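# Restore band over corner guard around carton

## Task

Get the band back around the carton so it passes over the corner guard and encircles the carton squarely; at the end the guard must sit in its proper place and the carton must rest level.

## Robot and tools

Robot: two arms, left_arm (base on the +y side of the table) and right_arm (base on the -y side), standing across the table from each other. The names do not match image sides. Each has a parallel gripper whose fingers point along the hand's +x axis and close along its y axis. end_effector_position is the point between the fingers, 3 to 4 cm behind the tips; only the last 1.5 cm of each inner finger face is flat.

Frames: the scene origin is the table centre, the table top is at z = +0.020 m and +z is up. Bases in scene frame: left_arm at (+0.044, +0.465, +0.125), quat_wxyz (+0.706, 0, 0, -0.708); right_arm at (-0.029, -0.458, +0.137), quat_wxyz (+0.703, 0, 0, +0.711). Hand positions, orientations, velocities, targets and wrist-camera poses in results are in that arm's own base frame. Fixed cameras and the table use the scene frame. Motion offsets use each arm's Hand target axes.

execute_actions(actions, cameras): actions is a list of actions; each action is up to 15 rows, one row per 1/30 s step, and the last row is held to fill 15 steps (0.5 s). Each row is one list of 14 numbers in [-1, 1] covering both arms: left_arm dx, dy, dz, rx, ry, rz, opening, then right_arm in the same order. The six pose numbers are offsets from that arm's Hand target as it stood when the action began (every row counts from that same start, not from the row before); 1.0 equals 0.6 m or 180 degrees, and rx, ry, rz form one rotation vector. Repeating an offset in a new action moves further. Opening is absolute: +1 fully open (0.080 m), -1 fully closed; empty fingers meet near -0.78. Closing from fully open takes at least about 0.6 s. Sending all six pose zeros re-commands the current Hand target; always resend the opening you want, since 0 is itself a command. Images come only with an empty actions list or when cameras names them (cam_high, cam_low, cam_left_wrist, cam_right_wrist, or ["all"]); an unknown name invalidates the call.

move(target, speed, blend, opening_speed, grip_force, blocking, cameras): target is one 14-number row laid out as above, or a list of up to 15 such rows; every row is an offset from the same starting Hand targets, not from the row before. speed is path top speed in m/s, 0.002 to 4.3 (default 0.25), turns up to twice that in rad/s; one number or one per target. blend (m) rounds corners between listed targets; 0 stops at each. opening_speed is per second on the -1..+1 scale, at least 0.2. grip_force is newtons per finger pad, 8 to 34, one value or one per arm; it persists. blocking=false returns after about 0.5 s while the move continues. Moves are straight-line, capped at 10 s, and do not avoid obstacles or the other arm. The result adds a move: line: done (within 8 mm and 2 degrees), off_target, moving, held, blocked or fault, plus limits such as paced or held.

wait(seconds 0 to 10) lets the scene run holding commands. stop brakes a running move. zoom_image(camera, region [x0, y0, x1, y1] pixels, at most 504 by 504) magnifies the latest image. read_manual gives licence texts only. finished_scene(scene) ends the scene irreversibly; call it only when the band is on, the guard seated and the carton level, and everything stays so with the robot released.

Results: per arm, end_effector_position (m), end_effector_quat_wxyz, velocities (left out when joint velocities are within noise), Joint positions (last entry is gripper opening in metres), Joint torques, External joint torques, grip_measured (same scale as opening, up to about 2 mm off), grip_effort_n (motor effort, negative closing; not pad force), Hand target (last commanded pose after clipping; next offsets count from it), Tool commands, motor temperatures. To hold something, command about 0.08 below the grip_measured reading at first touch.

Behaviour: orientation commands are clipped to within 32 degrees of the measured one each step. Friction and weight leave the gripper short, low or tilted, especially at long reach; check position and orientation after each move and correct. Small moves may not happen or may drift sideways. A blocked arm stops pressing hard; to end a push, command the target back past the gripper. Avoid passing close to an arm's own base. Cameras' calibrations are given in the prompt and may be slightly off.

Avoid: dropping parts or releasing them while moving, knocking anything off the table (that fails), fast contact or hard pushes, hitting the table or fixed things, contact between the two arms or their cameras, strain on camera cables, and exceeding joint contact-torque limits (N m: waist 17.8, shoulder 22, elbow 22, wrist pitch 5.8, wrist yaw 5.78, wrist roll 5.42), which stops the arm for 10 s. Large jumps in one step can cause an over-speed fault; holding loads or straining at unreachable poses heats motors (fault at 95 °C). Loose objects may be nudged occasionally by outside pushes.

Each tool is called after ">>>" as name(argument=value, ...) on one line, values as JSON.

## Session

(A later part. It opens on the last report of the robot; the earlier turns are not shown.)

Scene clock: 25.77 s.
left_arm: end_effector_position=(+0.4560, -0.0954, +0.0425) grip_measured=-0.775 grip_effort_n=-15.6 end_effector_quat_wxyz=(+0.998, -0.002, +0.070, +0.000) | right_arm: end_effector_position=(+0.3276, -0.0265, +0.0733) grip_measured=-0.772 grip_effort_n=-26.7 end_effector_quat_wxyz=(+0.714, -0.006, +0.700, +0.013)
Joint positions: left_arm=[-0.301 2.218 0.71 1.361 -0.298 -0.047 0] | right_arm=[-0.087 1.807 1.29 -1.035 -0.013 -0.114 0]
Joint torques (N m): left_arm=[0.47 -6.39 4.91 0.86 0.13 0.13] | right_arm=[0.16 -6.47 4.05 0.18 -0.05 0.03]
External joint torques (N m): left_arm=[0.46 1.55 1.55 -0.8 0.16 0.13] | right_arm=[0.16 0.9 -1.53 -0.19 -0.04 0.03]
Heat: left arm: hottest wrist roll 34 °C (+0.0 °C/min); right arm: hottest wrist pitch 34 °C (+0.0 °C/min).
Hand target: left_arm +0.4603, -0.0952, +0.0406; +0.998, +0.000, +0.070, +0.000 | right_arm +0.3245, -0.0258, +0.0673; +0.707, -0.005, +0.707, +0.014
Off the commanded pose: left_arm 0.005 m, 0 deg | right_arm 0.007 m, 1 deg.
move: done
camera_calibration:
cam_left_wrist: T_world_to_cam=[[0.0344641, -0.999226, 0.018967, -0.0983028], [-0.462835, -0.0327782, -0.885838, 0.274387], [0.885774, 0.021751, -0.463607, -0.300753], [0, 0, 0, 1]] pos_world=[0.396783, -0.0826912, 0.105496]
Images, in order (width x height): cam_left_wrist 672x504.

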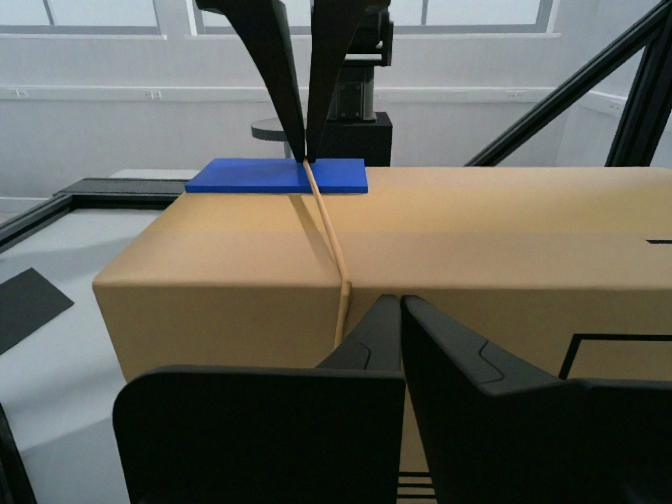

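>>> move(target=[-0.001, 0.0167, 0, 0, 0, 0, -1, 0, 0, 0, 0, 0, 0, -1], speed=0.04, cameras=["cam_left_wrist"])

>>> zoom_image(camera="cam_left_wrist", region=[280, 230, 460, 365])

Scene clock: 26.77 s.
left_arm: end_effector_position=(+0.4570, -0.0909, +0.0426) grip_measured=-0.775 grip_effort_n=-15.6 end_effector_quat_wxyz=(+0.998, -0.002, +0.069, -0.006) | right_arm: end_effector_position=(+0.3276, -0.0265, +0.0733) grip_measured=-0.772 grip_effort_n=-26.7 end_effector_quat_wxyz=(+0.714, -0.006, +0.700, +0.013)
Joint positions: left_arm=[-0.282 2.218 0.706 1.367 -0.267 -0.042 0] | right_arm=[-0.087 1.807 1.29 -1.035 -0.013 -0.114 0]
Joint torques (N m): left_arm=[1.31 -6.8 3.84 1.24 0.03 0.17] | right_arm=[0.13 -6.5 4.07 0.18 -0.06 0.04]
External joint torques (N m): left_arm=[1.41 1.17 0.48 -0.44 0.04 0.17] | right_arm=[0.18 0.99 -1.6 -0.22 -0.05 0.04]
Heat: left arm: hottest wrist roll 34 °C (+0.0 °C/min); right arm: hottest wrist pitch 34 °C (+0.0 °C/min).
Hand target: left_arm +0.4597, -0.0851, +0.0407; +0.998, +0.000, +0.070, +0.000 | right_arm +0.3246, -0.0258, +0.0673; +0.707, -0.005, +0.707, +0.014
Off the commanded pose: left_arm 0.007 m, 1 deg | right_arm 0.007 m, 1 deg.
move: done
camera_calibration:
cam_left_wrist: T_world_to_cam=[[0.0223328, -0.999558, 0.0196273, -0.0883829], [-0.462104, -0.0277298, -0.886392, 0.275171], [0.886544, 0.0107258, -0.462519, -0.303015], [0, 0, 0, 1]] pos_world=[0.397768, -0.0774633, 0.105494]
Images, in order (width x height): cam_left_wrist 672x504.

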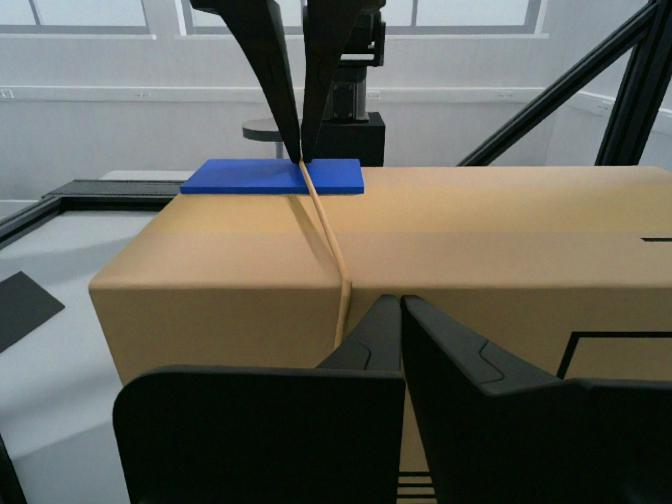

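Scaled by 2.800 from the camera's 672x504 image, which has a finer 960x720 frame.

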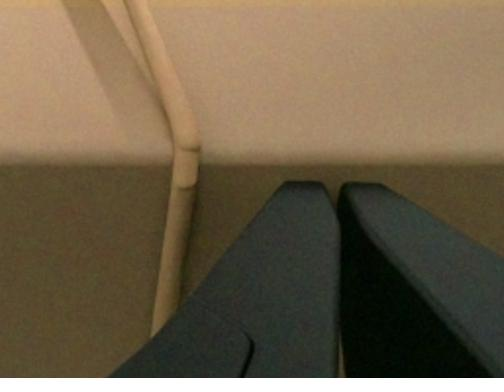

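>>> move(target=[-0.007, -0.008, 0, 0, 0, 0, -1, 0, 0, 0, 0, 0, 0, -1], speed=0.04, cameras=["cam_left_wrist", "cam_right_wrist"])

>>> zoom_image(camera="cam_left_wrist", region=[280, 230, 460, 365])

Scene clock: 27.87 s.
left_arm: end_effector_position=(+0.4559, -0.0928, +0.0425) grip_measured=-0.775 grip_effort_n=-15.6 end_effector_quat_wxyz=(+0.998, -0.001, +0.069, -0.005) | right_arm: end_effector_position=(+0.3276, -0.0265, +0.0733) grip_measured=-0.772 grip_effort_n=-26.7 end_effector_quat_wxyz=(+0.714, -0.006, +0.700, +0.013)
Joint positions: left_arm=[-0.289 2.218 0.704 1.369 -0.275 -0.042 0] | right_arm=[-0.087 1.807 1.29 -1.035 -0.013 -0.114 0]
Joint torques (N m): left_arm=[0.52 -7.59 2.81 1.43 -0.27 0.04] | right_arm=[0.15 -6.49 4.07 0.18 -0.06 0.03]
External joint torques (N m): left_arm=[0.46 0.38 -0.54 -0.26 -0.23 0.04] | right_arm=[0.11 0.9 -1.48 -0.17 -0.03 0.03]
Heat: left arm: hottest wrist roll 34 °C (+0.0 °C/min); right arm: hottest wrist pitch 34 °C (+0.0 °C/min).
Hand target: left_arm +0.4555, -0.0899, +0.0412; +0.998, +0.000, +0.071, +0.000 | right_arm +0.3246, -0.0258, +0.0673; +0.707, -0.005, +0.707, +0.014
Off the commanded pose: left_arm 0.003 m, 1 deg | right_arm 0.007 m, 1 deg.
move: done
camera_calibration:
cam_left_wrist: T_world_to_cam=[[0.0233328, -0.99956, 0.0183093, -0.0906175], [-0.462093, -0.0270235, -0.88642, 0.274572], [0.886525, 0.012222, -0.46252, -0.30194], [0, 0, 0, 1]] pos_world=[0.396669, -0.0794674, 0.105392]
cam_right_wrist: T_world_to_cam=[[-0.00690997, -0.998765, -0.0492006, -0.0112147], [-0.938244, -0.0105441, 0.345815, 0.307569], [-0.345906, 0.0485517, -0.937012, 0.259727], [0, 0, 0, 1]] pos_world=[0.378339, -0.020568, 0.136453]
Images, in order (width x height): cam_left_wrist 672x504, cam_right_wrist 672x504.

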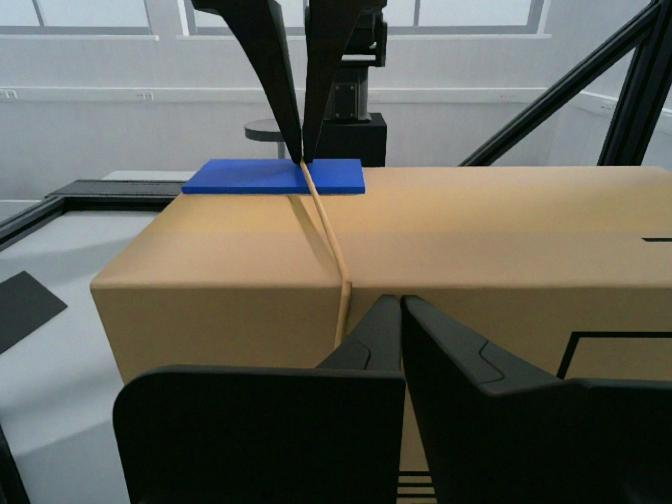

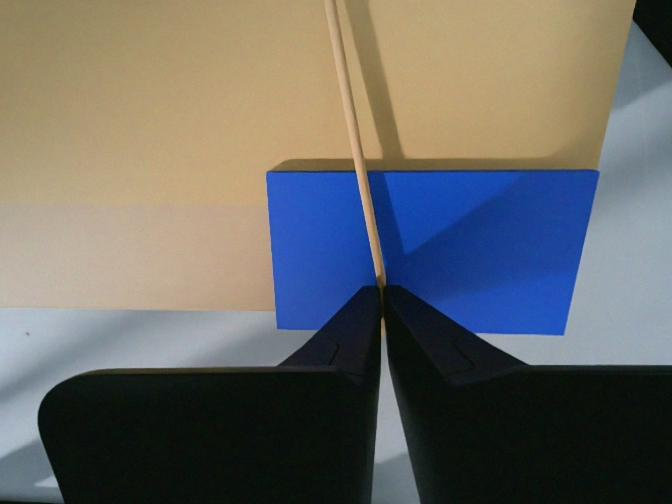

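Scaled by 2.800 from the camera's 672x504 image, which has a finer 960x720 frame.

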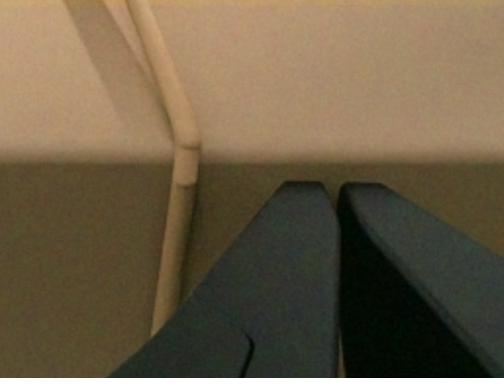

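>>> move(target=[-0.008, 0, 0, 0, 0, 0, -1, 0, 0, 0, 0, 0, 0, -1], speed=0.04, cameras=["cam_left_wrist"])

>>> zoom_image(camera="cam_left_wrist", region=[280, 230, 460, 365])

Scene clock: 29.40 s.
left_arm: end_effector_position=(+0.4518, -0.0900, +0.0395) grip_measured=-0.775 grip_effort_n=-15.6 end_effector_quat_wxyz=(+0.997, +0.000, +0.073, -0.001) | right_arm: end_effector_position=(+0.3276, -0.0265, +0.0733) grip_measured=-0.772 grip_effort_n=-27.2 end_effector_quat_wxyz=(+0.714, -0.006, +0.700, +0.013)
Joint positions: left_arm=[-0.288 2.218 0.688 1.377 -0.283 -0.042 0] | right_arm=[-0.087 1.807 1.29 -1.035 -0.013 -0.114 0]
Joint torques (N m): left_arm=[-0.36 -8.42 2.3 1.61 -0.12 0] | right_arm=[0.16 -6.47 4.08 0.18 -0.05 0.04]
External joint torques (N m): left_arm=[-0.37 -0.52 -0.97 -0.08 -0.08 0] | right_arm=[0.16 0.87 -1.47 -0.19 -0.03 0.04]
Heat: left arm: hottest wrist roll 34 °C (+0.0 °C/min); right arm: hottest wrist pitch 34 °C (+0.0 °C/min).
Hand target: left_arm +0.4509, -0.0898, +0.0419; +0.998, +0.000, +0.070, +0.000 | right_arm +0.3245, -0.0258, +0.0673; +0.707, -0.005, +0.707, +0.014
Off the commanded pose: left_arm 0.003 m, 0 deg | right_arm 0.007 m, 1 deg.
move: done
camera_calibration:
cam_left_wrist: T_world_to_cam=[[0.0321402, -0.999377, 0.0146105, -0.0914776], [-0.468683, -0.0279809, -0.882923, 0.27288], [0.882782, 0.0215297, -0.46929, -0.296965], [0, 0, 0, 1]] pos_world=[0.392989, -0.0773916, 0.102906]
Images, in order (width x height): cam_left_wrist 672x504.

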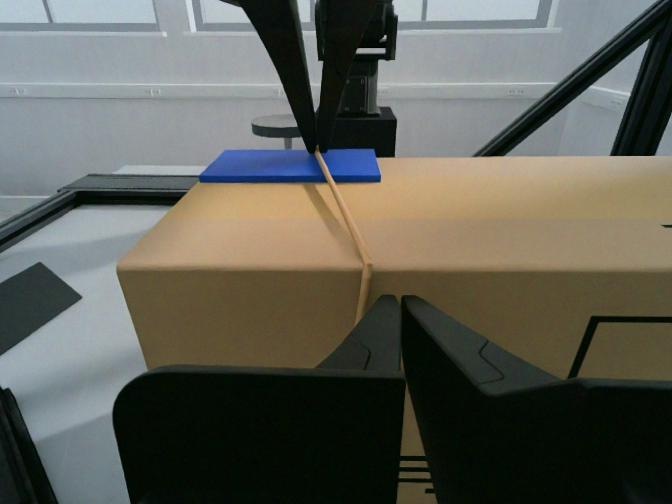

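Scaled by 2.800 from the camera's 672x504 image, which has a finer 960x720 frame.

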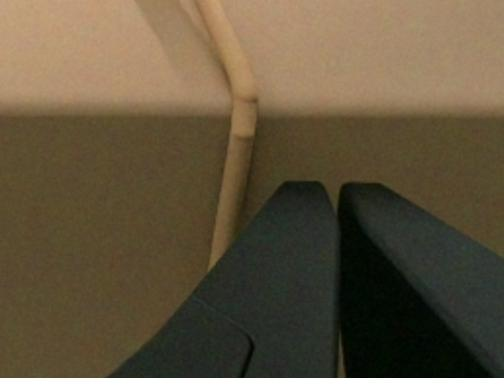

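>>> move(target=[0.002, 0.018, 0.002, 0, 0, 0, -1, 0, 0, 0, 0, 0, 0, -1], speed=0.04, cameras=["cam_left_wrist"])

>>> zoom_image(camera="cam_left_wrist", region=[280, 230, 460, 365])

Scene clock: 30.40 s.
left_arm: end_effector_position=(+0.4525, -0.0797, +0.0380) grip_measured=-0.775 grip_effort_n=-15.1 end_effector_quat_wxyz=(+0.997, +0.000, +0.076, +0.001) | right_arm: end_effector_position=(+0.3276, -0.0265, +0.0733) grip_measured=-0.772 grip_effort_n=-26.7 end_effector_quat_wxyz=(+0.714, -0.006, +0.700, +0.013)
Joint positions: left_arm=[-0.257 2.217 0.68 1.38 -0.255 -0.04 0] | right_arm=[-0.087 1.807 1.29 -1.035 -0.013 -0.114 0]
Joint torques (N m): left_arm=[0.25 -8.96 2.4 1.58 0.07 0.16] | right_arm=[0.16 -6.48 4.08 0.18 -0.05 0.03]
External joint torques (N m): left_arm=[0.25 -1.24 -0.77 -0.08 0.1 0.16] | right_arm=[0.13 0.93 -1.52 -0.2 -0.03 0.04]
Heat: left arm: hottest wrist roll 34 °C (+0.0 °C/min); right arm: hottest wrist pitch 34 °C (+0.0 °C/min).
Hand target: left_arm +0.4522, -0.0790, +0.0430; +0.998, +0.000, +0.070, +0.000 | right_arm +0.3245, -0.0258, +0.0673; +0.707, -0.005, +0.707, +0.014
Off the commanded pose: left_arm 0.005 m, 1 deg | right_arm 0.007 m, 1 deg.
move: done
camera_calibration:
cam_left_wrist: T_world_to_cam=[[0.035391, -0.999254, 0.0154397, -0.0826616], [-0.47349, -0.0303711, -0.880275, 0.274055], [0.880088, 0.0238433, -0.474212, -0.296917], [0, 0, 0, 1]] pos_world=[0.394001, -0.0671971, 0.101719]
Images, in order (width x height): cam_left_wrist 672x504.

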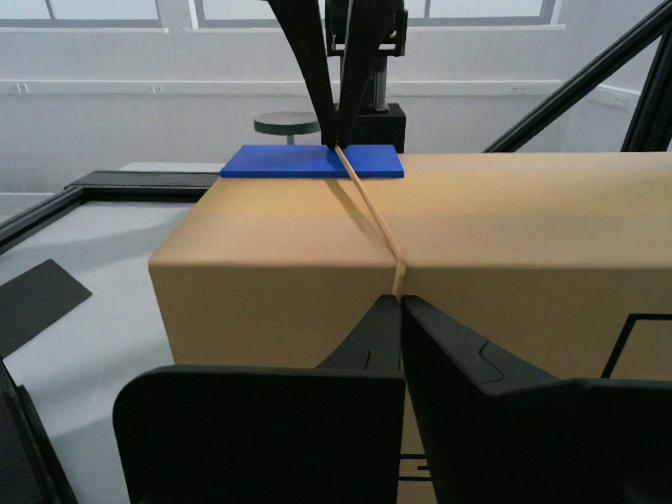

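Scaled by 2.800 from the camera's 672x504 image, which has a finer 960x720 frame.

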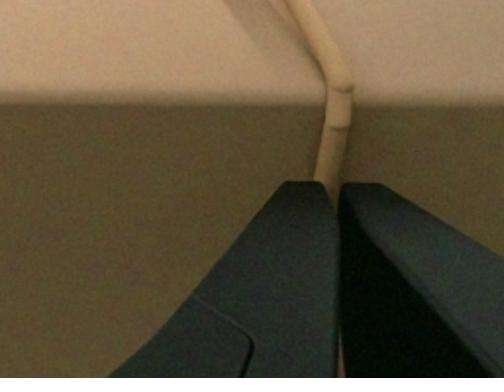

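>>> move(target=[[-0.012, 0, 0.0, 0, 0, 0, -0.5, 0, 0, 0, 0, 0, 0, -1], [0.008, 0, 0.0, 0, 0, 0, -0.5, 0, 0, 0, 0, 0, 0, -1]], speed=0.04, cameras=["cam_left_wrist"])

>>> zoom_image(camera="cam_left_wrist", region=[300, 230, 480, 365])

Scene clock: 32.30 s.
left_arm: end_effector_position=(+0.4548, -0.0794, +0.0444) grip_measured=-0.503 grip_effort_n=13.3 end_effector_quat_wxyz=(+0.998, -0.002, +0.069, +0.000) | right_arm: end_effector_position=(+0.3276, -0.0265, +0.0733) grip_measured=-0.772 grip_effort_n=-26.7 end_effector_quat_wxyz=(+0.714, -0.006, +0.700, +0.013)
Joint positions: left_arm=[-0.254 2.204 0.685 1.375 -0.251 -0.04 0.012] | right_arm=[-0.087 1.807 1.29 -1.035 -0.013 -0.114 0]
Joint torques (N m): left_arm=[0.28 -6.65 4.16 1.16 0.06 0.13] | right_arm=[0.18 -6.49 4.07 0.18 -0.06 0.03]
External joint torques (N m): left_arm=[0.37 1.15 0.85 -0.51 0.07 0.12] | right_arm=[0.19 0.93 -1.53 -0.19 -0.04 0.03]
Heat: left arm: hottest wrist roll 34 °C (+0.0 °C/min); right arm: hottest wrist pitch 34 °C (+0.0 °C/min).
Hand target: left_arm +0.4569, -0.0790, +0.0423; +0.998, +0.000, +0.070, +0.000 | right_arm +0.3245, -0.0258, +0.0673; +0.707, -0.005, +0.707, +0.014
Off the commanded pose: left_arm 0.003 m, 0 deg | right_arm 0.007 m, 1 deg.
move: done
camera_calibration:
cam_left_wrist: T_world_to_cam=[[0.0343192, -0.999218, 0.0196448, -0.0823148], [-0.461556, -0.0332811, -0.886487, 0.275385], [0.886447, 0.0213564, -0.462337, -0.299454], [0, 0, 0, 1]] pos_world=[0.395381, -0.06669, 0.107293]
Images, in order (width x height): cam_left_wrist 672x504.

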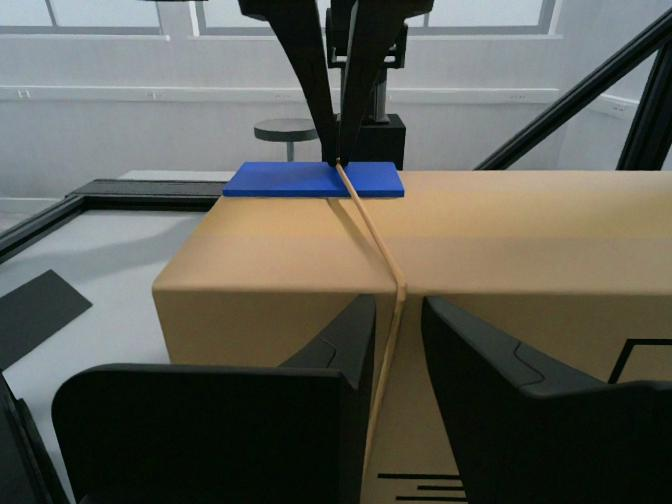

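Scaled by 2.800 from the camera's 672x504 image, which has a finer 960x720 frame.

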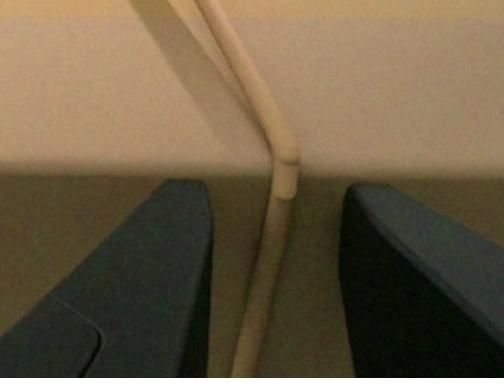

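>>> move(target=[[0.004, 0, 0.0, 0, 0, 0, -0.5, 0, 0, 0, 0, 0, 0, -1], [0.004, 0, 0.0, 0, 0, 0, -1, 0, 0, 0, 0, 0, 0, -1]], speed=0.04, opening_speed=0.5, cameras=["cam_left_wrist"])

>>> zoom_image(camera="cam_left_wrist", region=[300, 230, 480, 365])

Scene clock: 35.20 s.
left_arm: end_effector_position=(+0.4556, -0.0785, +0.0437) grip_measured=-0.773 grip_effort_n=-25.4 end_effector_quat_wxyz=(+0.998, -0.002, +0.071, +0.001) | right_arm: end_effector_position=(+0.3276, -0.0265, +0.0733) grip_measured=-0.772 grip_effort_n=-26.7 end_effector_quat_wxyz=(+0.714, -0.006, +0.700, +0.013)
Joint positions: left_arm=[-0.251 2.205 0.688 1.371 -0.251 -0.039 0] | right_arm=[-0.087 1.807 1.29 -1.035 -0.013 -0.114 0]
Joint torques (N m): left_arm=[0.17 -6.26 4.82 1.05 0.09 0.11] | right_arm=[0.17 -6.49 4.06 0.18 -0.06 0.03]
External joint torques (N m): left_arm=[0.21 1.57 1.52 -0.63 0.11 0.11] | right_arm=[0.13 0.95 -1.6 -0.22 -0.03 0.03]
Heat: left arm: hottest wrist roll 34 °C (+0.0 °C/min); right arm: hottest wrist pitch 34 °C (+0.0 °C/min).
Hand target: left_arm +0.4593, -0.0791, +0.0419; +0.998, +0.000, +0.070, +0.000 | right_arm +0.3245, -0.0258, +0.0673; +0.707, -0.005, +0.707, +0.014
Off the commanded pose: left_arm 0.004 m, 0 deg | right_arm 0.007 m, 1 deg.
move: done
camera_calibration:
cam_left_wrist: T_world_to_cam=[[0.0362578, -0.999176, 0.0182138, -0.0821591], [-0.463803, -0.0329687, -0.885325, 0.276223], [0.885196, 0.0236523, -0.464616, -0.299701], [0, 0, 0, 1]] pos_world=[0.396386, -0.0658961, 0.106798]
Images, in order (width x height): cam_left_wrist 672x504.

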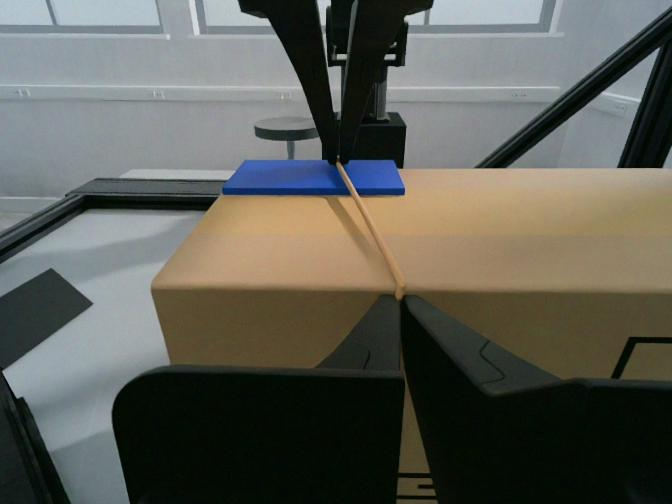

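Scaled by 2.800 from the camera's 672x504 image, which has a finer 960x720 frame.

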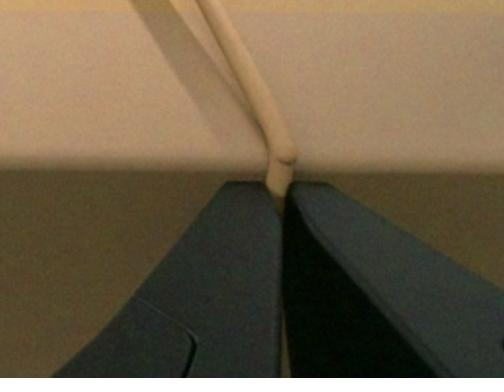

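>>> move(target=[-0.012, 0, 0.0, 0, 0, 0, -1, 0, 0, 0, 0, 0, 0, -1], speed=0.03, cameras=["cam_left_wrist"])

>>> zoom_image(camera="cam_left_wrist", region=[300, 230, 480, 365])

Scene clock: 36.13 s.
left_arm: end_effector_position=(+0.4539, -0.0790, +0.0436) grip_measured=-0.773 grip_effort_n=-23.0 end_effector_quat_wxyz=(+0.998, -0.002, +0.070, +0.000) | right_arm: end_effector_position=(+0.3276, -0.0265, +0.0733) grip_measured=-0.772 grip_effort_n=-26.7 end_effector_quat_wxyz=(+0.714, -0.006, +0.700, +0.013)
Joint positions: left_arm=[-0.253 2.205 0.682 1.379 -0.251 -0.039 0] | right_arm=[-0.087 1.807 1.29 -1.035 -0.013 -0.114 0]
Joint torques (N m): left_arm=[-0.26 -7.78 2.31 1.62 -0.1 0.05] | right_arm=[0.16 -6.49 4.07 0.18 -0.05 0.04]
External joint torques (N m): left_arm=[-0.25 0.02 -0.98 -0.06 -0.08 0.05] | right_arm=[0.15 0.85 -1.44 -0.17 -0.03 0.04]
Heat: left arm: hottest wrist roll 34 °C (+0.0 °C/min); right arm: hottest wrist pitch 34 °C (+0.0 °C/min).
Hand target: left_arm +0.4522, -0.0791, +0.0429; +0.998, +0.000, +0.070, +0.000 | right_arm +0.3246, -0.0258, +0.0673; +0.707, -0.005, +0.707, +0.014
Off the commanded pose: left_arm 0.002 m, 0 deg | right_arm 0.007 m, 1 deg.
move: done
camera_calibration:
cam_left_wrist: T_world_to_cam=[[0.0342741, -0.999239, 0.0186247, -0.0817516], [-0.462578, -0.0323803, -0.885987, 0.274778], [0.885916, 0.021751, -0.463335, -0.298871], [0, 0, 0, 1]] pos_world=[0.394682, -0.0662912, 0.106495]
Images, in order (width x height): cam_left_wrist 672x504.

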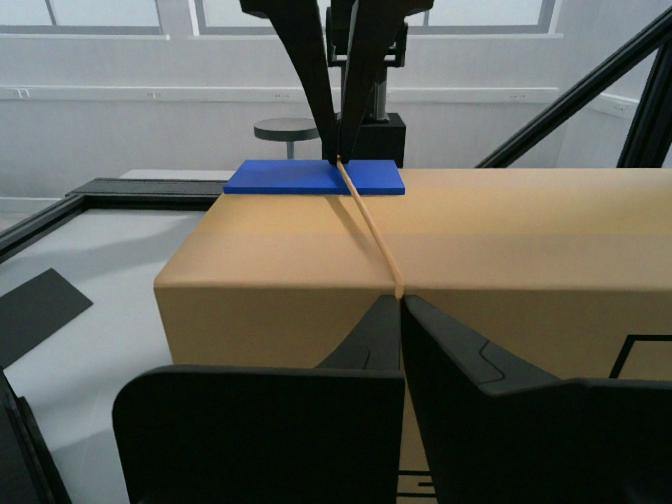

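Scaled by 2.800 from the camera's 672x504 image, which has a finer 960x720 frame.

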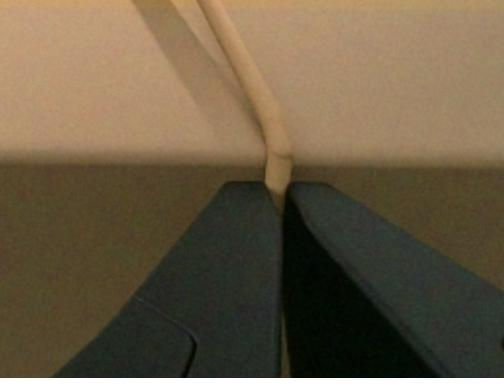

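>>> move(target=[[-0.006, 0, 0.0, 0, 0, 0, -1, 0, 0, 0, 0, 0, 0, -1], [-0.006, 0.02, 0.0, 0, 0, 0, -1, 0, 0, 0, 0, 0, 0, -1]], speed=0.04, cameras=["cam_left_wrist"])

>>> zoom_image(camera="cam_left_wrist", region=[300, 230, 480, 365])

Scene clock: 37.77 s.
left_arm: end_effector_position=(+0.4496, -0.0694, +0.0399) grip_measured=-0.773 grip_effort_n=-23.0 end_effector_quat_wxyz=(+0.997, -0.001, +0.074, -0.002) | right_arm: end_effector_position=(+0.3277, -0.0265, +0.0733) grip_measured=-0.772 grip_effort_n=-26.7 end_effector_quat_wxyz=(+0.715, -0.006, +0.699, +0.013)
Joint positions: left_arm=[-0.225 2.205 0.655 1.398 -0.218 -0.036 0] | right_arm=[-0.087 1.807 1.29 -1.034 -0.013 -0.114 0]
Joint torques (N m): left_arm=[0.48 -8.74 2.11 1.7 -0.03 0.15] | right_arm=[0.14 -6.48 4.07 0.15 -0.05 0.04]
External joint torques (N m): left_arm=[0.51 -1.03 -1.08 0 -0.01 0.15] | right_arm=[0.19 0.94 -1.52 -0.22 -0.04 0.04]
Heat: left arm: hottest wrist roll 34 °C (+0.0 °C/min); right arm: hottest wrist pitch 34 °C (+0.0 °C/min).
Hand target: left_arm +0.4487, -0.0670, +0.0435; +0.998, +0.000, +0.070, +0.000 | right_arm +0.3246, -0.0258, +0.0673; +0.707, -0.005, +0.707, +0.014
Off the commanded pose: left_arm 0.004 m, 1 deg | right_arm 0.007 m, 1 deg.
move: done
camera_calibration:
cam_left_wrist: T_world_to_cam=[[0.0300652, -0.999397, 0.0173807, -0.0699984], [-0.470552, -0.0294927, -0.881879, 0.273466], [0.88186, 0.0183353, -0.471155, -0.294951], [0, 0, 0, 1]] pos_world=[0.39089, -0.0564829, 0.103413]
Images, in order (width x height): cam_left_wrist 672x504.

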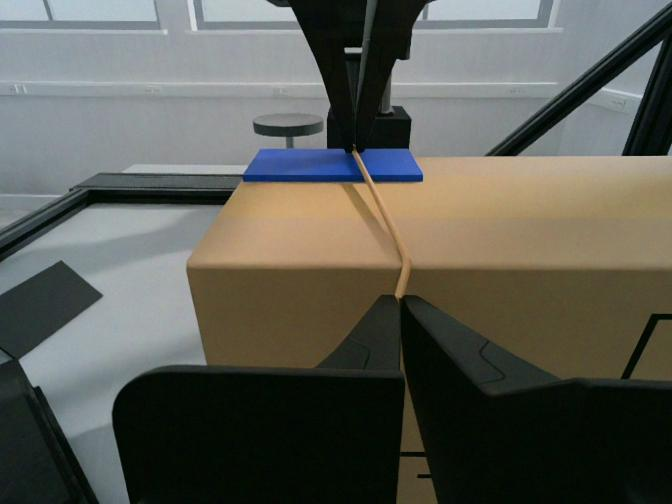

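Scaled by 2.800 from the camera's 672x504 image, which has a finer 960x720 frame.

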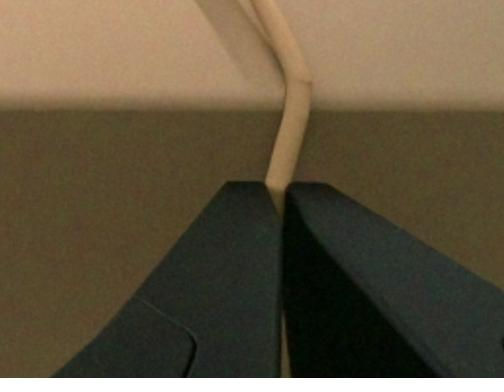

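>>> move(target=[0.001, 0.0235, 0.003, 0, 0, 0, -1, 0, 0, 0, 0, 0, 0, -1], speed=0.04, cameras=["cam_left_wrist"])

>>> zoom_image(camera="cam_left_wrist", region=[300, 230, 480, 365])

Scene clock: 38.77 s.
left_arm: end_effector_position=(+0.4498, -0.0573, +0.0396) grip_measured=-0.773 grip_effort_n=-22.6 end_effector_quat_wxyz=(+0.997, -0.001, +0.077, -0.005) | right_arm: end_effector_position=(+0.3277, -0.0265, +0.0733) grip_measured=-0.772 grip_effort_n=-26.7 end_effector_quat_wxyz=(+0.715, -0.006, +0.699, +0.013)
Joint positions: left_arm=[-0.183 2.199 0.645 1.398 -0.17 -0.029 0] | right_arm=[-0.087 1.807 1.29 -1.034 -0.013 -0.114 0]
Joint torques (N m): left_arm=[0.75 -9 2.22 1.68 -0.15 0.12] | right_arm=[0.17 -6.48 4.08 0.14 -0.05 0.03]
External joint torques (N m): left_arm=[0.79 -1.39 -0.9 -0.02 -0.14 0.12] | right_arm=[0.15 0.89 -1.48 -0.23 -0.02 0.04]
Heat: left arm: hottest wrist roll 34 °C (+0.0 °C/min); right arm: hottest wrist pitch 34 °C (+0.0 °C/min).
Hand target: left_arm +0.4494, -0.0529, +0.0451; +0.998, +0.000, +0.071, +0.000 | right_arm +0.3246, -0.0258, +0.0673; +0.707, -0.005, +0.707, +0.014
Off the commanded pose: left_arm 0.007 m, 1 deg | right_arm 0.007 m, 1 deg.
move: done
camera_calibration:
cam_left_wrist: T_world_to_cam=[[0.0235657, -0.999577, 0.0170728, -0.0549414], [-0.475034, -0.0262224, -0.879576, 0.275787], [0.879652, 0.0126176, -0.475451, -0.294647], [0, 0, 0, 1]] pos_world=[0.39149, -0.0439686, 0.103424]
Images, in order (width x height): cam_left_wrist 672x504.

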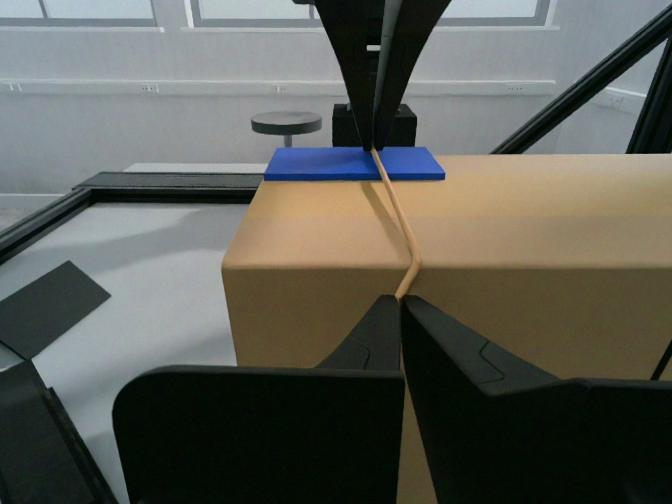

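Scaled by 2.800 from the camera's 672x504 image, which has a finer 960x720 frame.

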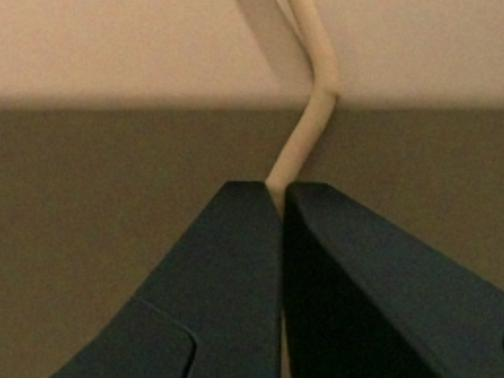

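>>> move(target=[[-0.005, 0.002, 0.02, 0, 0, 0, -1, 0, 0, 0, 0, 0, 0, -1]], speed=0.04, cameras=["cam_left_wrist"])

>>> zoom_image(camera="cam_left_wrist", region=[300, 230, 480, 365])

Scene clock: 39.73 s.
left_arm: end_effector_position=(+0.4479, -0.0530, +0.0482) grip_measured=-0.773 grip_effort_n=-22.1 end_effector_quat_wxyz=(+0.997, +0.000, +0.081, -0.001) | right_arm: end_effector_position=(+0.3277, -0.0265, +0.0733) grip_measured=-0.772 grip_effort_n=-26.7 end_effector_quat_wxyz=(+0.715, -0.006, +0.699, +0.013)
Joint positions: left_arm=[-0.174 2.146 0.631 1.35 -0.169 -0.028 0] | right_arm=[-0.087 1.807 1.29 -1.034 -0.013 -0.114 0]
Joint torques (N m): left_arm=[0.29 -9.55 2.64 1.68 0.01 0.14] | right_arm=[0.14 -6.49 4.08 0.14 -0.06 0.03]
External joint torques (N m): left_arm=[0.3 -2.02 -0.69 -0.03 0.03 0.14] | right_arm=[0.18 0.93 -1.57 -0.26 -0.04 0.03]
Heat: left arm: hottest shoulder 34 °C (+6.0 °C/min); right arm: hottest wrist pitch 34 °C (+0.0 °C/min).
Hand target: left_arm +0.4482, -0.0517, +0.0576; +0.998, +0.000, +0.070, +0.000 | right_arm +0.3246, -0.0258, +0.0673; +0.707, -0.005, +0.707, +0.014
Off the commanded pose: left_arm 0.009 m, 1 deg | right_arm 0.007 m, 1 deg.
move: off_target (left_arm)
camera_calibration:
cam_left_wrist: T_world_to_cam=[[0.0320443, -0.999378, 0.0147263, -0.0544263], [-0.483008, -0.0283831, -0.875156, 0.285824], [0.875029, 0.0209309, -0.483617, -0.286177], [0, 0, 0, 1]] pos_world=[0.390212, -0.0402899, 0.112542]
Images, in order (width x height): cam_left_wrist 672x504.

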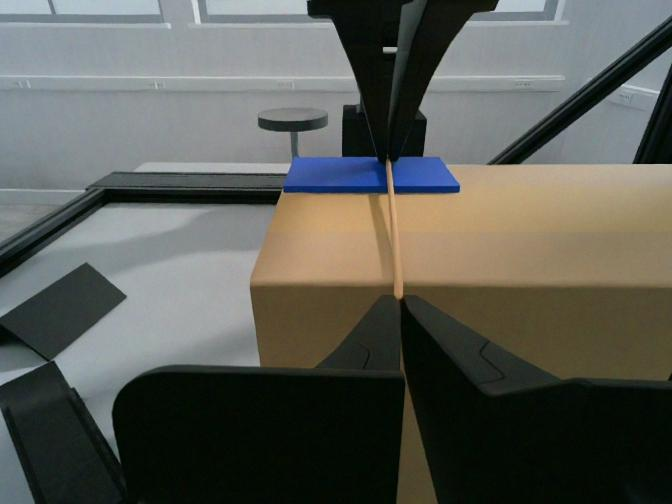

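Scaled by 2.800 from the camera's 672x504 image, which has a finer 960x720 frame.

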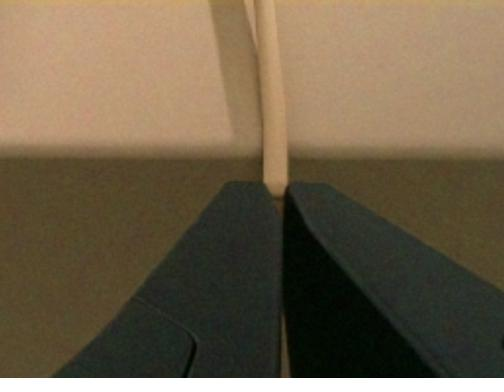

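>>> move(target=[[0, -0.0145, 0.0, 0, 0, 0, -1, 0, 0, 0, 0, 0, 0, -1]], speed=0.04, cameras=["cam_left_wrist"])

>>> zoom_image(camera="cam_left_wrist", region=[200, 130, 480, 340])

Scene clock: 40.97 s.
left_arm: end_effector_position=(+0.4466, -0.0586, +0.0473) grip_measured=-0.773 grip_effort_n=-22.6 end_effector_quat_wxyz=(+0.997, +0.002, +0.083, +0.001) | right_arm: end_effector_position=(+0.3277, -0.0265, +0.0733) grip_measured=-0.772 grip_effort_n=-26.7 end_effector_quat_wxyz=(+0.715, -0.006, +0.699, +0.013)
Joint positions: left_arm=[-0.195 2.146 0.631 1.345 -0.194 -0.028 0] | right_arm=[-0.087 1.807 1.29 -1.034 -0.013 -0.114 0]
Joint torques (N m): left_arm=[-0.62 -9.3 3.23 1.65 -0.11 0] | right_arm=[0.16 -6.49 4.07 0.14 -0.05 0.04]
External joint torques (N m): left_arm=[-0.62 -1.78 -0.12 -0.05 -0.08 0] | right_arm=[0.11 0.88 -1.48 -0.22 -0.03 0.04]
Heat: left arm: hottest shoulder 34 °C (+5.9 °C/min); right arm: hottest wrist pitch 34 °C (+0.0 °C/min).
Hand target: left_arm +0.4482, -0.0605, +0.0575; +0.998, +0.000, +0.070, +0.000 | right_arm +0.3246, -0.0258, +0.0673; +0.707, -0.005, +0.707, +0.014
Off the commanded pose: left_arm 0.011 m, 2 deg | right_arm 0.007 m, 1 deg.
move: off_target (left_arm)
camera_calibration:
cam_left_wrist: T_world_to_cam=[[0.0352246, -0.999332, 0.00973719, -0.0612694], [-0.486548, -0.0256589, -0.873277, 0.285893], [0.872944, 0.0260232, -0.487127, -0.283939], [0, 0, 0, 1]] pos_world=[0.389122, -0.0465038, 0.111946]
Images, in order (width x height): cam_left_wrist 672x504.

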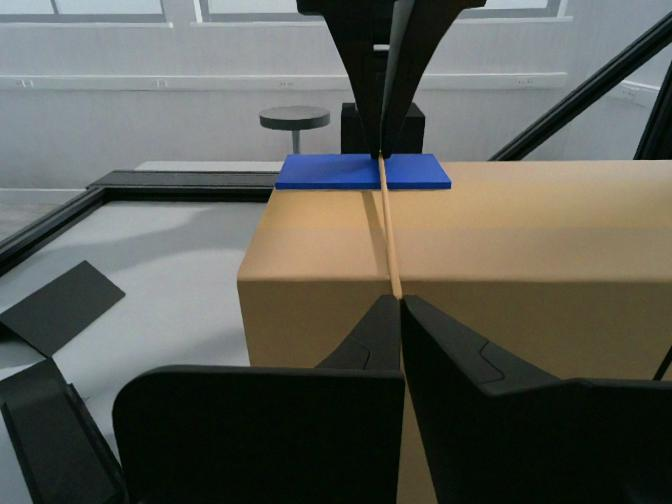

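Scaled by 1.800 from the camera's 672x504 image, which has a finer 960x720 frame.

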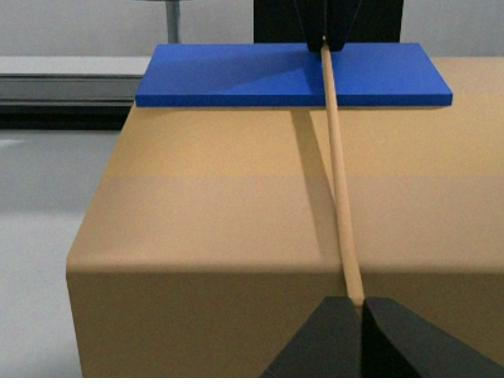

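>>> move(target=[[0.013, -0.002, -0.025, 0, 0, 0, -1, 0, 0, 0, 0, 0, 0, -1]], speed=0.04, cameras=["cam_left_wrist"])

>>> zoom_image(camera="cam_left_wrist", region=[200, 130, 480, 340])

Scene clock: 42.03 s.
left_arm: end_effector_position=(+0.4519, -0.0599, +0.0410) grip_measured=-0.773 grip_effort_n=-22.1 end_effector_quat_wxyz=(+0.997, +0.001, +0.074, +0.000) | right_arm: end_effector_position=(+0.3277, -0.0265, +0.0733) grip_measured=-0.772 grip_effort_n=-26.7 end_effector_quat_wxyz=(+0.715, -0.006, +0.699, +0.013)
Joint positions: left_arm=[-0.196 2.201 0.657 1.393 -0.195 -0.028 0] | right_arm=[-0.087 1.807 1.29 -1.034 -0.013 -0.114 0]
Joint torques (N m): left_arm=[-0.47 -6.67 3.69 1.74 -0.08 -0.02] | right_arm=[0.18 -6.49 4.08 0.14 -0.05 0.03]
External joint torques (N m): left_arm=[-0.43 0.99 0.5 0.06 -0.06 -0.02] | right_arm=[0.18 0.92 -1.51 -0.22 -0.03 0.03]
Heat: left arm: hottest shoulder 35 °C (+7.1 °C/min); right arm: hottest wrist pitch 34 °C (+0.0 °C/min).
Hand target: left_arm +0.4538, -0.0616, +0.0415; +0.998, +0.000, +0.071, +0.000 | right_arm +0.3246, -0.0258, +0.0673; +0.707, -0.005, +0.707, +0.014
Off the commanded pose: left_arm 0.003 m, 0 deg | right_arm 0.007 m, 1 deg.
move: done
camera_calibration:
cam_left_wrist: T_world_to_cam=[[0.0349676, -0.999293, 0.0138292, -0.0626595], [-0.470441, -0.0286673, -0.881966, 0.275787], [0.881738, 0.0243344, -0.471111, -0.296304], [0, 0, 0, 1]] pos_world=[0.393195, -0.0474987, 0.10451]
Images, in order (width x height): cam_left_wrist 672x504.

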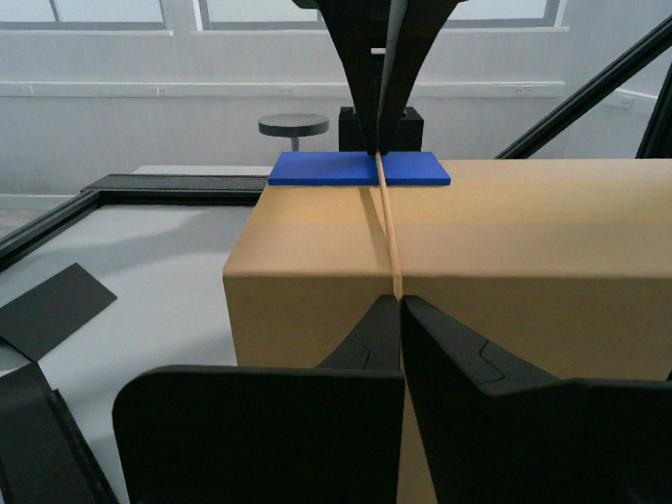

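Scaled by 1.800 from the camera's 672x504 image, which has a finer 960x720 frame.

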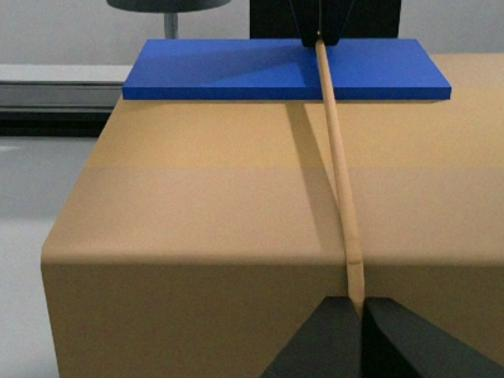

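>>> move(target=[[0.004, 0, 0.002, 0, 0, 0, -1, 0, 0, 0, 0, 0, 0, -1], [0.004, 0, 0.002, 0, 0, 0, -0.5, 0, 0, 0, 0, 0, 0, -1]], speed=0.04, opening_speed=0.5, cameras=["cam_left_wrist"])

>>> zoom_image(camera="cam_left_wrist", region=[200, 130, 480, 340])

Scene clock: 44.53 s.
left_arm: end_effector_position=(+0.4543, -0.0613, +0.0422) grip_measured=-0.504 grip_effort_n=14.2 end_effector_quat_wxyz=(+0.997, +0.000, +0.073, +0.000) | right_arm: end_effector_position=(+0.3277, -0.0265, +0.0733) grip_measured=-0.772 grip_effort_n=-26.7 end_effector_quat_wxyz=(+0.715, -0.006, +0.699, +0.013)
Joint positions: left_arm=[-0.198 2.202 0.667 1.386 -0.195 -0.028 0.012] | right_arm=[-0.087 1.807 1.29 -1.034 -0.013 -0.114 0]
Joint torques (N m): left_arm=[-0.02 -6.94 3.86 1.5 -0.04 -0.04] | right_arm=[0.15 -6.47 4.07 0.14 -0.06 0.04]
External joint torques (N m): left_arm=[-0.02 0.79 0.65 -0.19 -0.02 -0.04] | right_arm=[0.15 0.9 -1.55 -0.26 -0.04 0.04]
Heat: left arm: hottest shoulder 35 °C (+6.7 °C/min); right arm: hottest wrist pitch 34 °C (+0.0 °C/min).
Hand target: left_arm +0.4564, -0.0616, +0.0424; +0.998, +0.000, +0.070, +0.000 | right_arm +0.3246, -0.0258, +0.0673; +0.707, -0.005, +0.707, +0.014
Off the commanded pose: left_arm 0.002 m, 0 deg | right_arm 0.007 m, 1 deg.
move: done
camera_calibration:
cam_left_wrist: T_world_to_cam=[[0.0329736, -0.999351, 0.0145258, -0.0633351], [-0.46786, -0.0282767, -0.88335, 0.27685], [0.883187, 0.0223312, -0.468488, -0.298774], [0, 0, 0, 1]] pos_world=[0.395489, -0.0487936, 0.105504]
Images, in order (width x height): cam_left_wrist 672x504.

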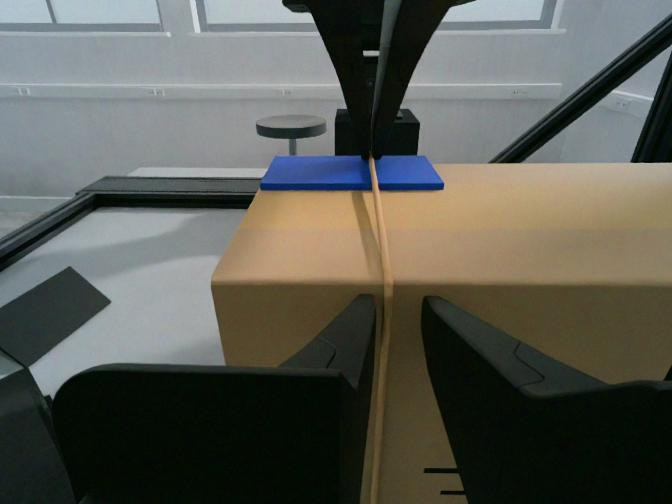

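Scaled by 1.800 from the camera's 672x504 image, which has a finer 960x720 frame.

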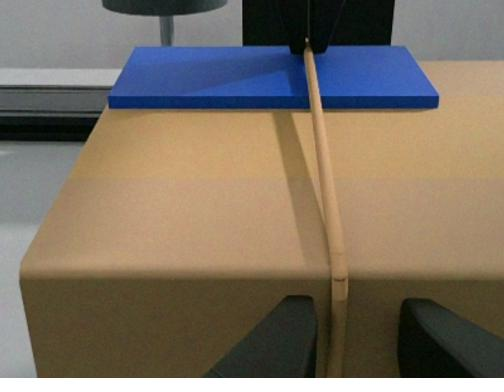

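>>> move(target=[[-0.015, 0, 0.002, 0, 0, 0, -0.5, 0, 0, 0, 0, 0, 0, -1], [-0.15, 0, 0.01, 0, 0, 0, -0.5, 0, 0, 0, 0, 0, 0, -1]], speed=[0.04, 0.15], cameras=["cam_left_wrist"])

>>> zoom_image(camera="cam_left_wrist", region=[200, 80, 480, 340])

Scene clock: 46.67 s.
left_arm: end_effector_position=(+0.3689, -0.0615, +0.0574) grip_measured=-0.503 grip_effort_n=13.3 end_effector_quat_wxyz=(+0.997, +0.002, +0.075, -0.001) | right_arm: end_effector_position=(+0.3277, -0.0265, +0.0733) grip_measured=-0.772 grip_effort_n=-26.7 end_effector_quat_wxyz=(+0.715, -0.006, +0.699, +0.013)
Joint positions: left_arm=[-0.272 2.019 0.316 1.547 -0.267 -0.038 0.012] | right_arm=[-0.087 1.807 1.29 -1.034 -0.013 -0.114 0]
Joint torques (N m): left_arm=[-0.26 -6.7 1.77 1.59 -0.16 -0.06] | right_arm=[0.15 -6.47 4.08 0.14 -0.06 0.04]
External joint torques (N m): left_arm=[-0.25 -1.07 -0.58 -0.08 -0.14 -0.06] | right_arm=[0.19 0.95 -1.51 -0.23 -0.04 0.04]
Heat: left arm: hottest shoulder 35 °C (+6.4 °C/min); right arm: hottest wrist pitch 34 °C (+0.0 °C/min).
Hand target: left_arm +0.3681, -0.0617, +0.0610; +0.998, +0.000, +0.070, +0.000 | right_arm +0.3246, -0.0258, +0.0673; +0.707, -0.005, +0.707, +0.014
Off the commanded pose: left_arm 0.004 m, 1 deg | right_arm 0.007 m, 1 deg.
move: done
camera_calibration:
cam_left_wrist: T_world_to_cam=[[0.0325544, -0.999403, 0.0115523, -0.0605711], [-0.472504, -0.0255745, -0.880957, 0.252102], [0.880727, 0.0232205, -0.473055, -0.214941], [0, 0, 0, 1]] pos_world=[0.310396, -0.0490965, 0.121112]
Images, in order (width x height): cam_left_wrist 672x504.

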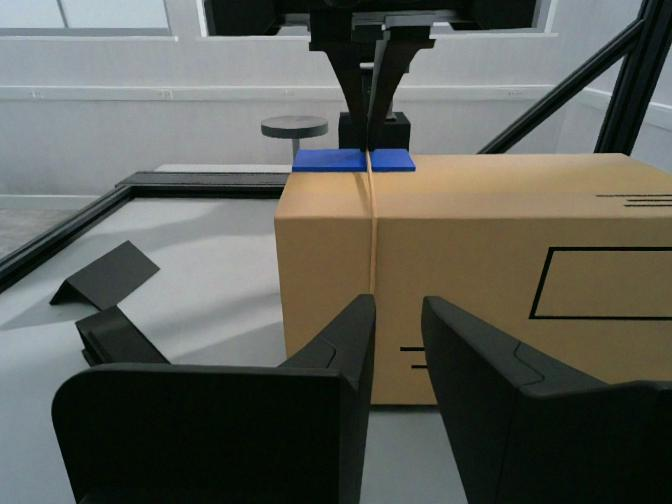

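Scaled by 1.800 from the camera's 672x504 image, which has a finer 960x720 frame.

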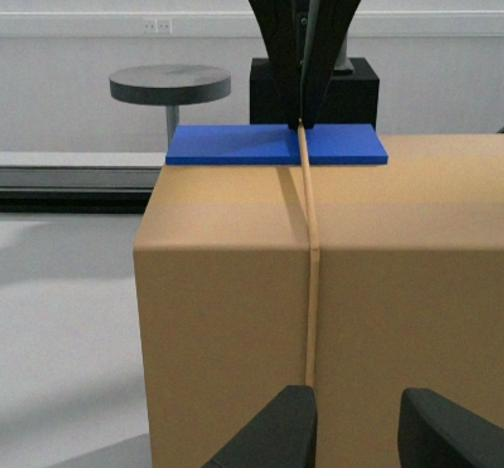

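>>> move(target=[0, 0, 0, 0, 0, 0, -0.5, 0, 0, 0, 0, 0, 0, -0.5], speed=0.04, opening_speed=0.4, cameras=["cam_left_wrist", "cam_right_wrist"])

>>> zoom_image(camera="cam_left_wrist", region=[230, 110, 510, 310])

Scene clock: 48.47 s.
left_arm: end_effector_position=(+0.3689, -0.0614, +0.0574) grip_measured=-0.503 grip_effort_n=13.3 end_effector_quat_wxyz=(+0.997, +0.002, +0.075, +0.000) | right_arm: end_effector_position=(+0.3271, -0.0265, +0.0726) grip_measured=-0.505 grip_effort_n=19.3 end_effector_quat_wxyz=(+0.714, -0.006, +0.700, +0.013)
Joint positions: left_arm=[-0.272 2.019 0.316 1.547 -0.268 -0.038 0.012] | right_arm=[-0.087 1.807 1.288 -1.034 -0.013 -0.114 0.012]
Joint torques (N m): left_arm=[-0.29 -6.79 1.88 1.63 -0.14 -0.06] | right_arm=[0.16 -6.53 4.29 0.15 -0.06 0.03]
External joint torques (N m): left_arm=[-0.3 -1.17 -0.44 -0.04 -0.11 -0.07] | right_arm=[0.19 0.93 -1.33 -0.23 -0.04 0.03]
Heat: left arm: hottest shoulder 35 °C (+6.2 °C/min); right arm: hottest wrist pitch 34 °C (+0.0 °C/min).
Hand target: left_arm +0.3681, -0.0616, +0.0609; +0.998, +0.000, +0.070, +0.000 | right_arm +0.3246, -0.0258, +0.0673; +0.707, -0.005, +0.707, +0.014
Off the commanded pose: left_arm 0.004 m, 1 deg | right_arm 0.006 m, 1 deg.
move: done
camera_calibration:
cam_left_wrist: T_world_to_cam=[[0.0330007, -0.999389, 0.0115374, -0.0606081], [-0.472486, -0.0257721, -0.880961, 0.25209], [0.88072, 0.023621, -0.473048, -0.214923], [0, 0, 0, 1]] pos_world=[0.310396, -0.0489975, 0.121112]
cam_right_wrist: T_world_to_cam=[[-0.0069448, -0.998759, -0.0493176, -0.0112274], [-0.937574, -0.0106458, 0.347622, 0.306966], [-0.347716, 0.0486531, -0.936337, 0.259432], [0, 0, 0, 1]] pos_world=[0.377934, -0.0205677, 0.135654]
Images, in order (width x height): cam_left_wrist 672x504, cam_right_wrist 672x504.

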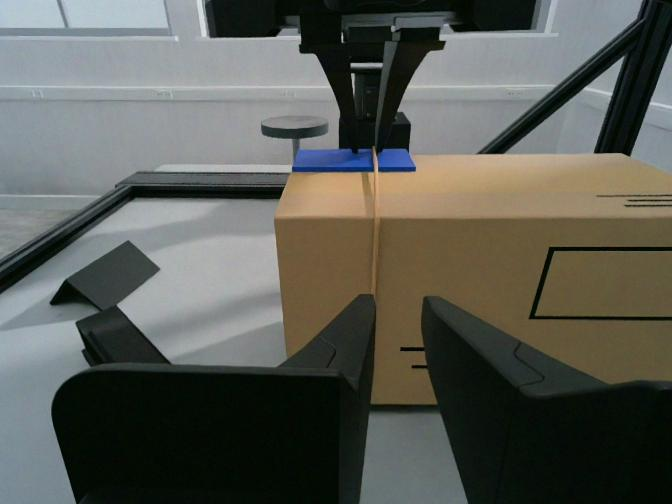

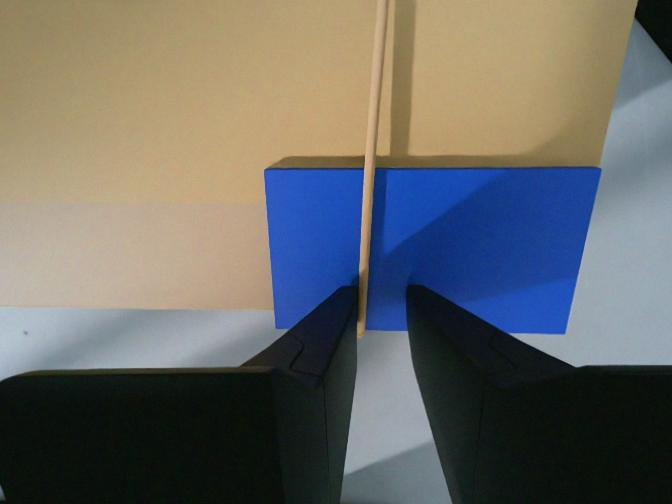

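Scaled by 1.800 from the camera's 672x504 image, which has a finer 960x720 frame.

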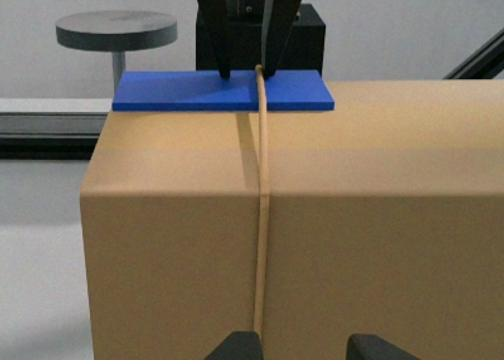

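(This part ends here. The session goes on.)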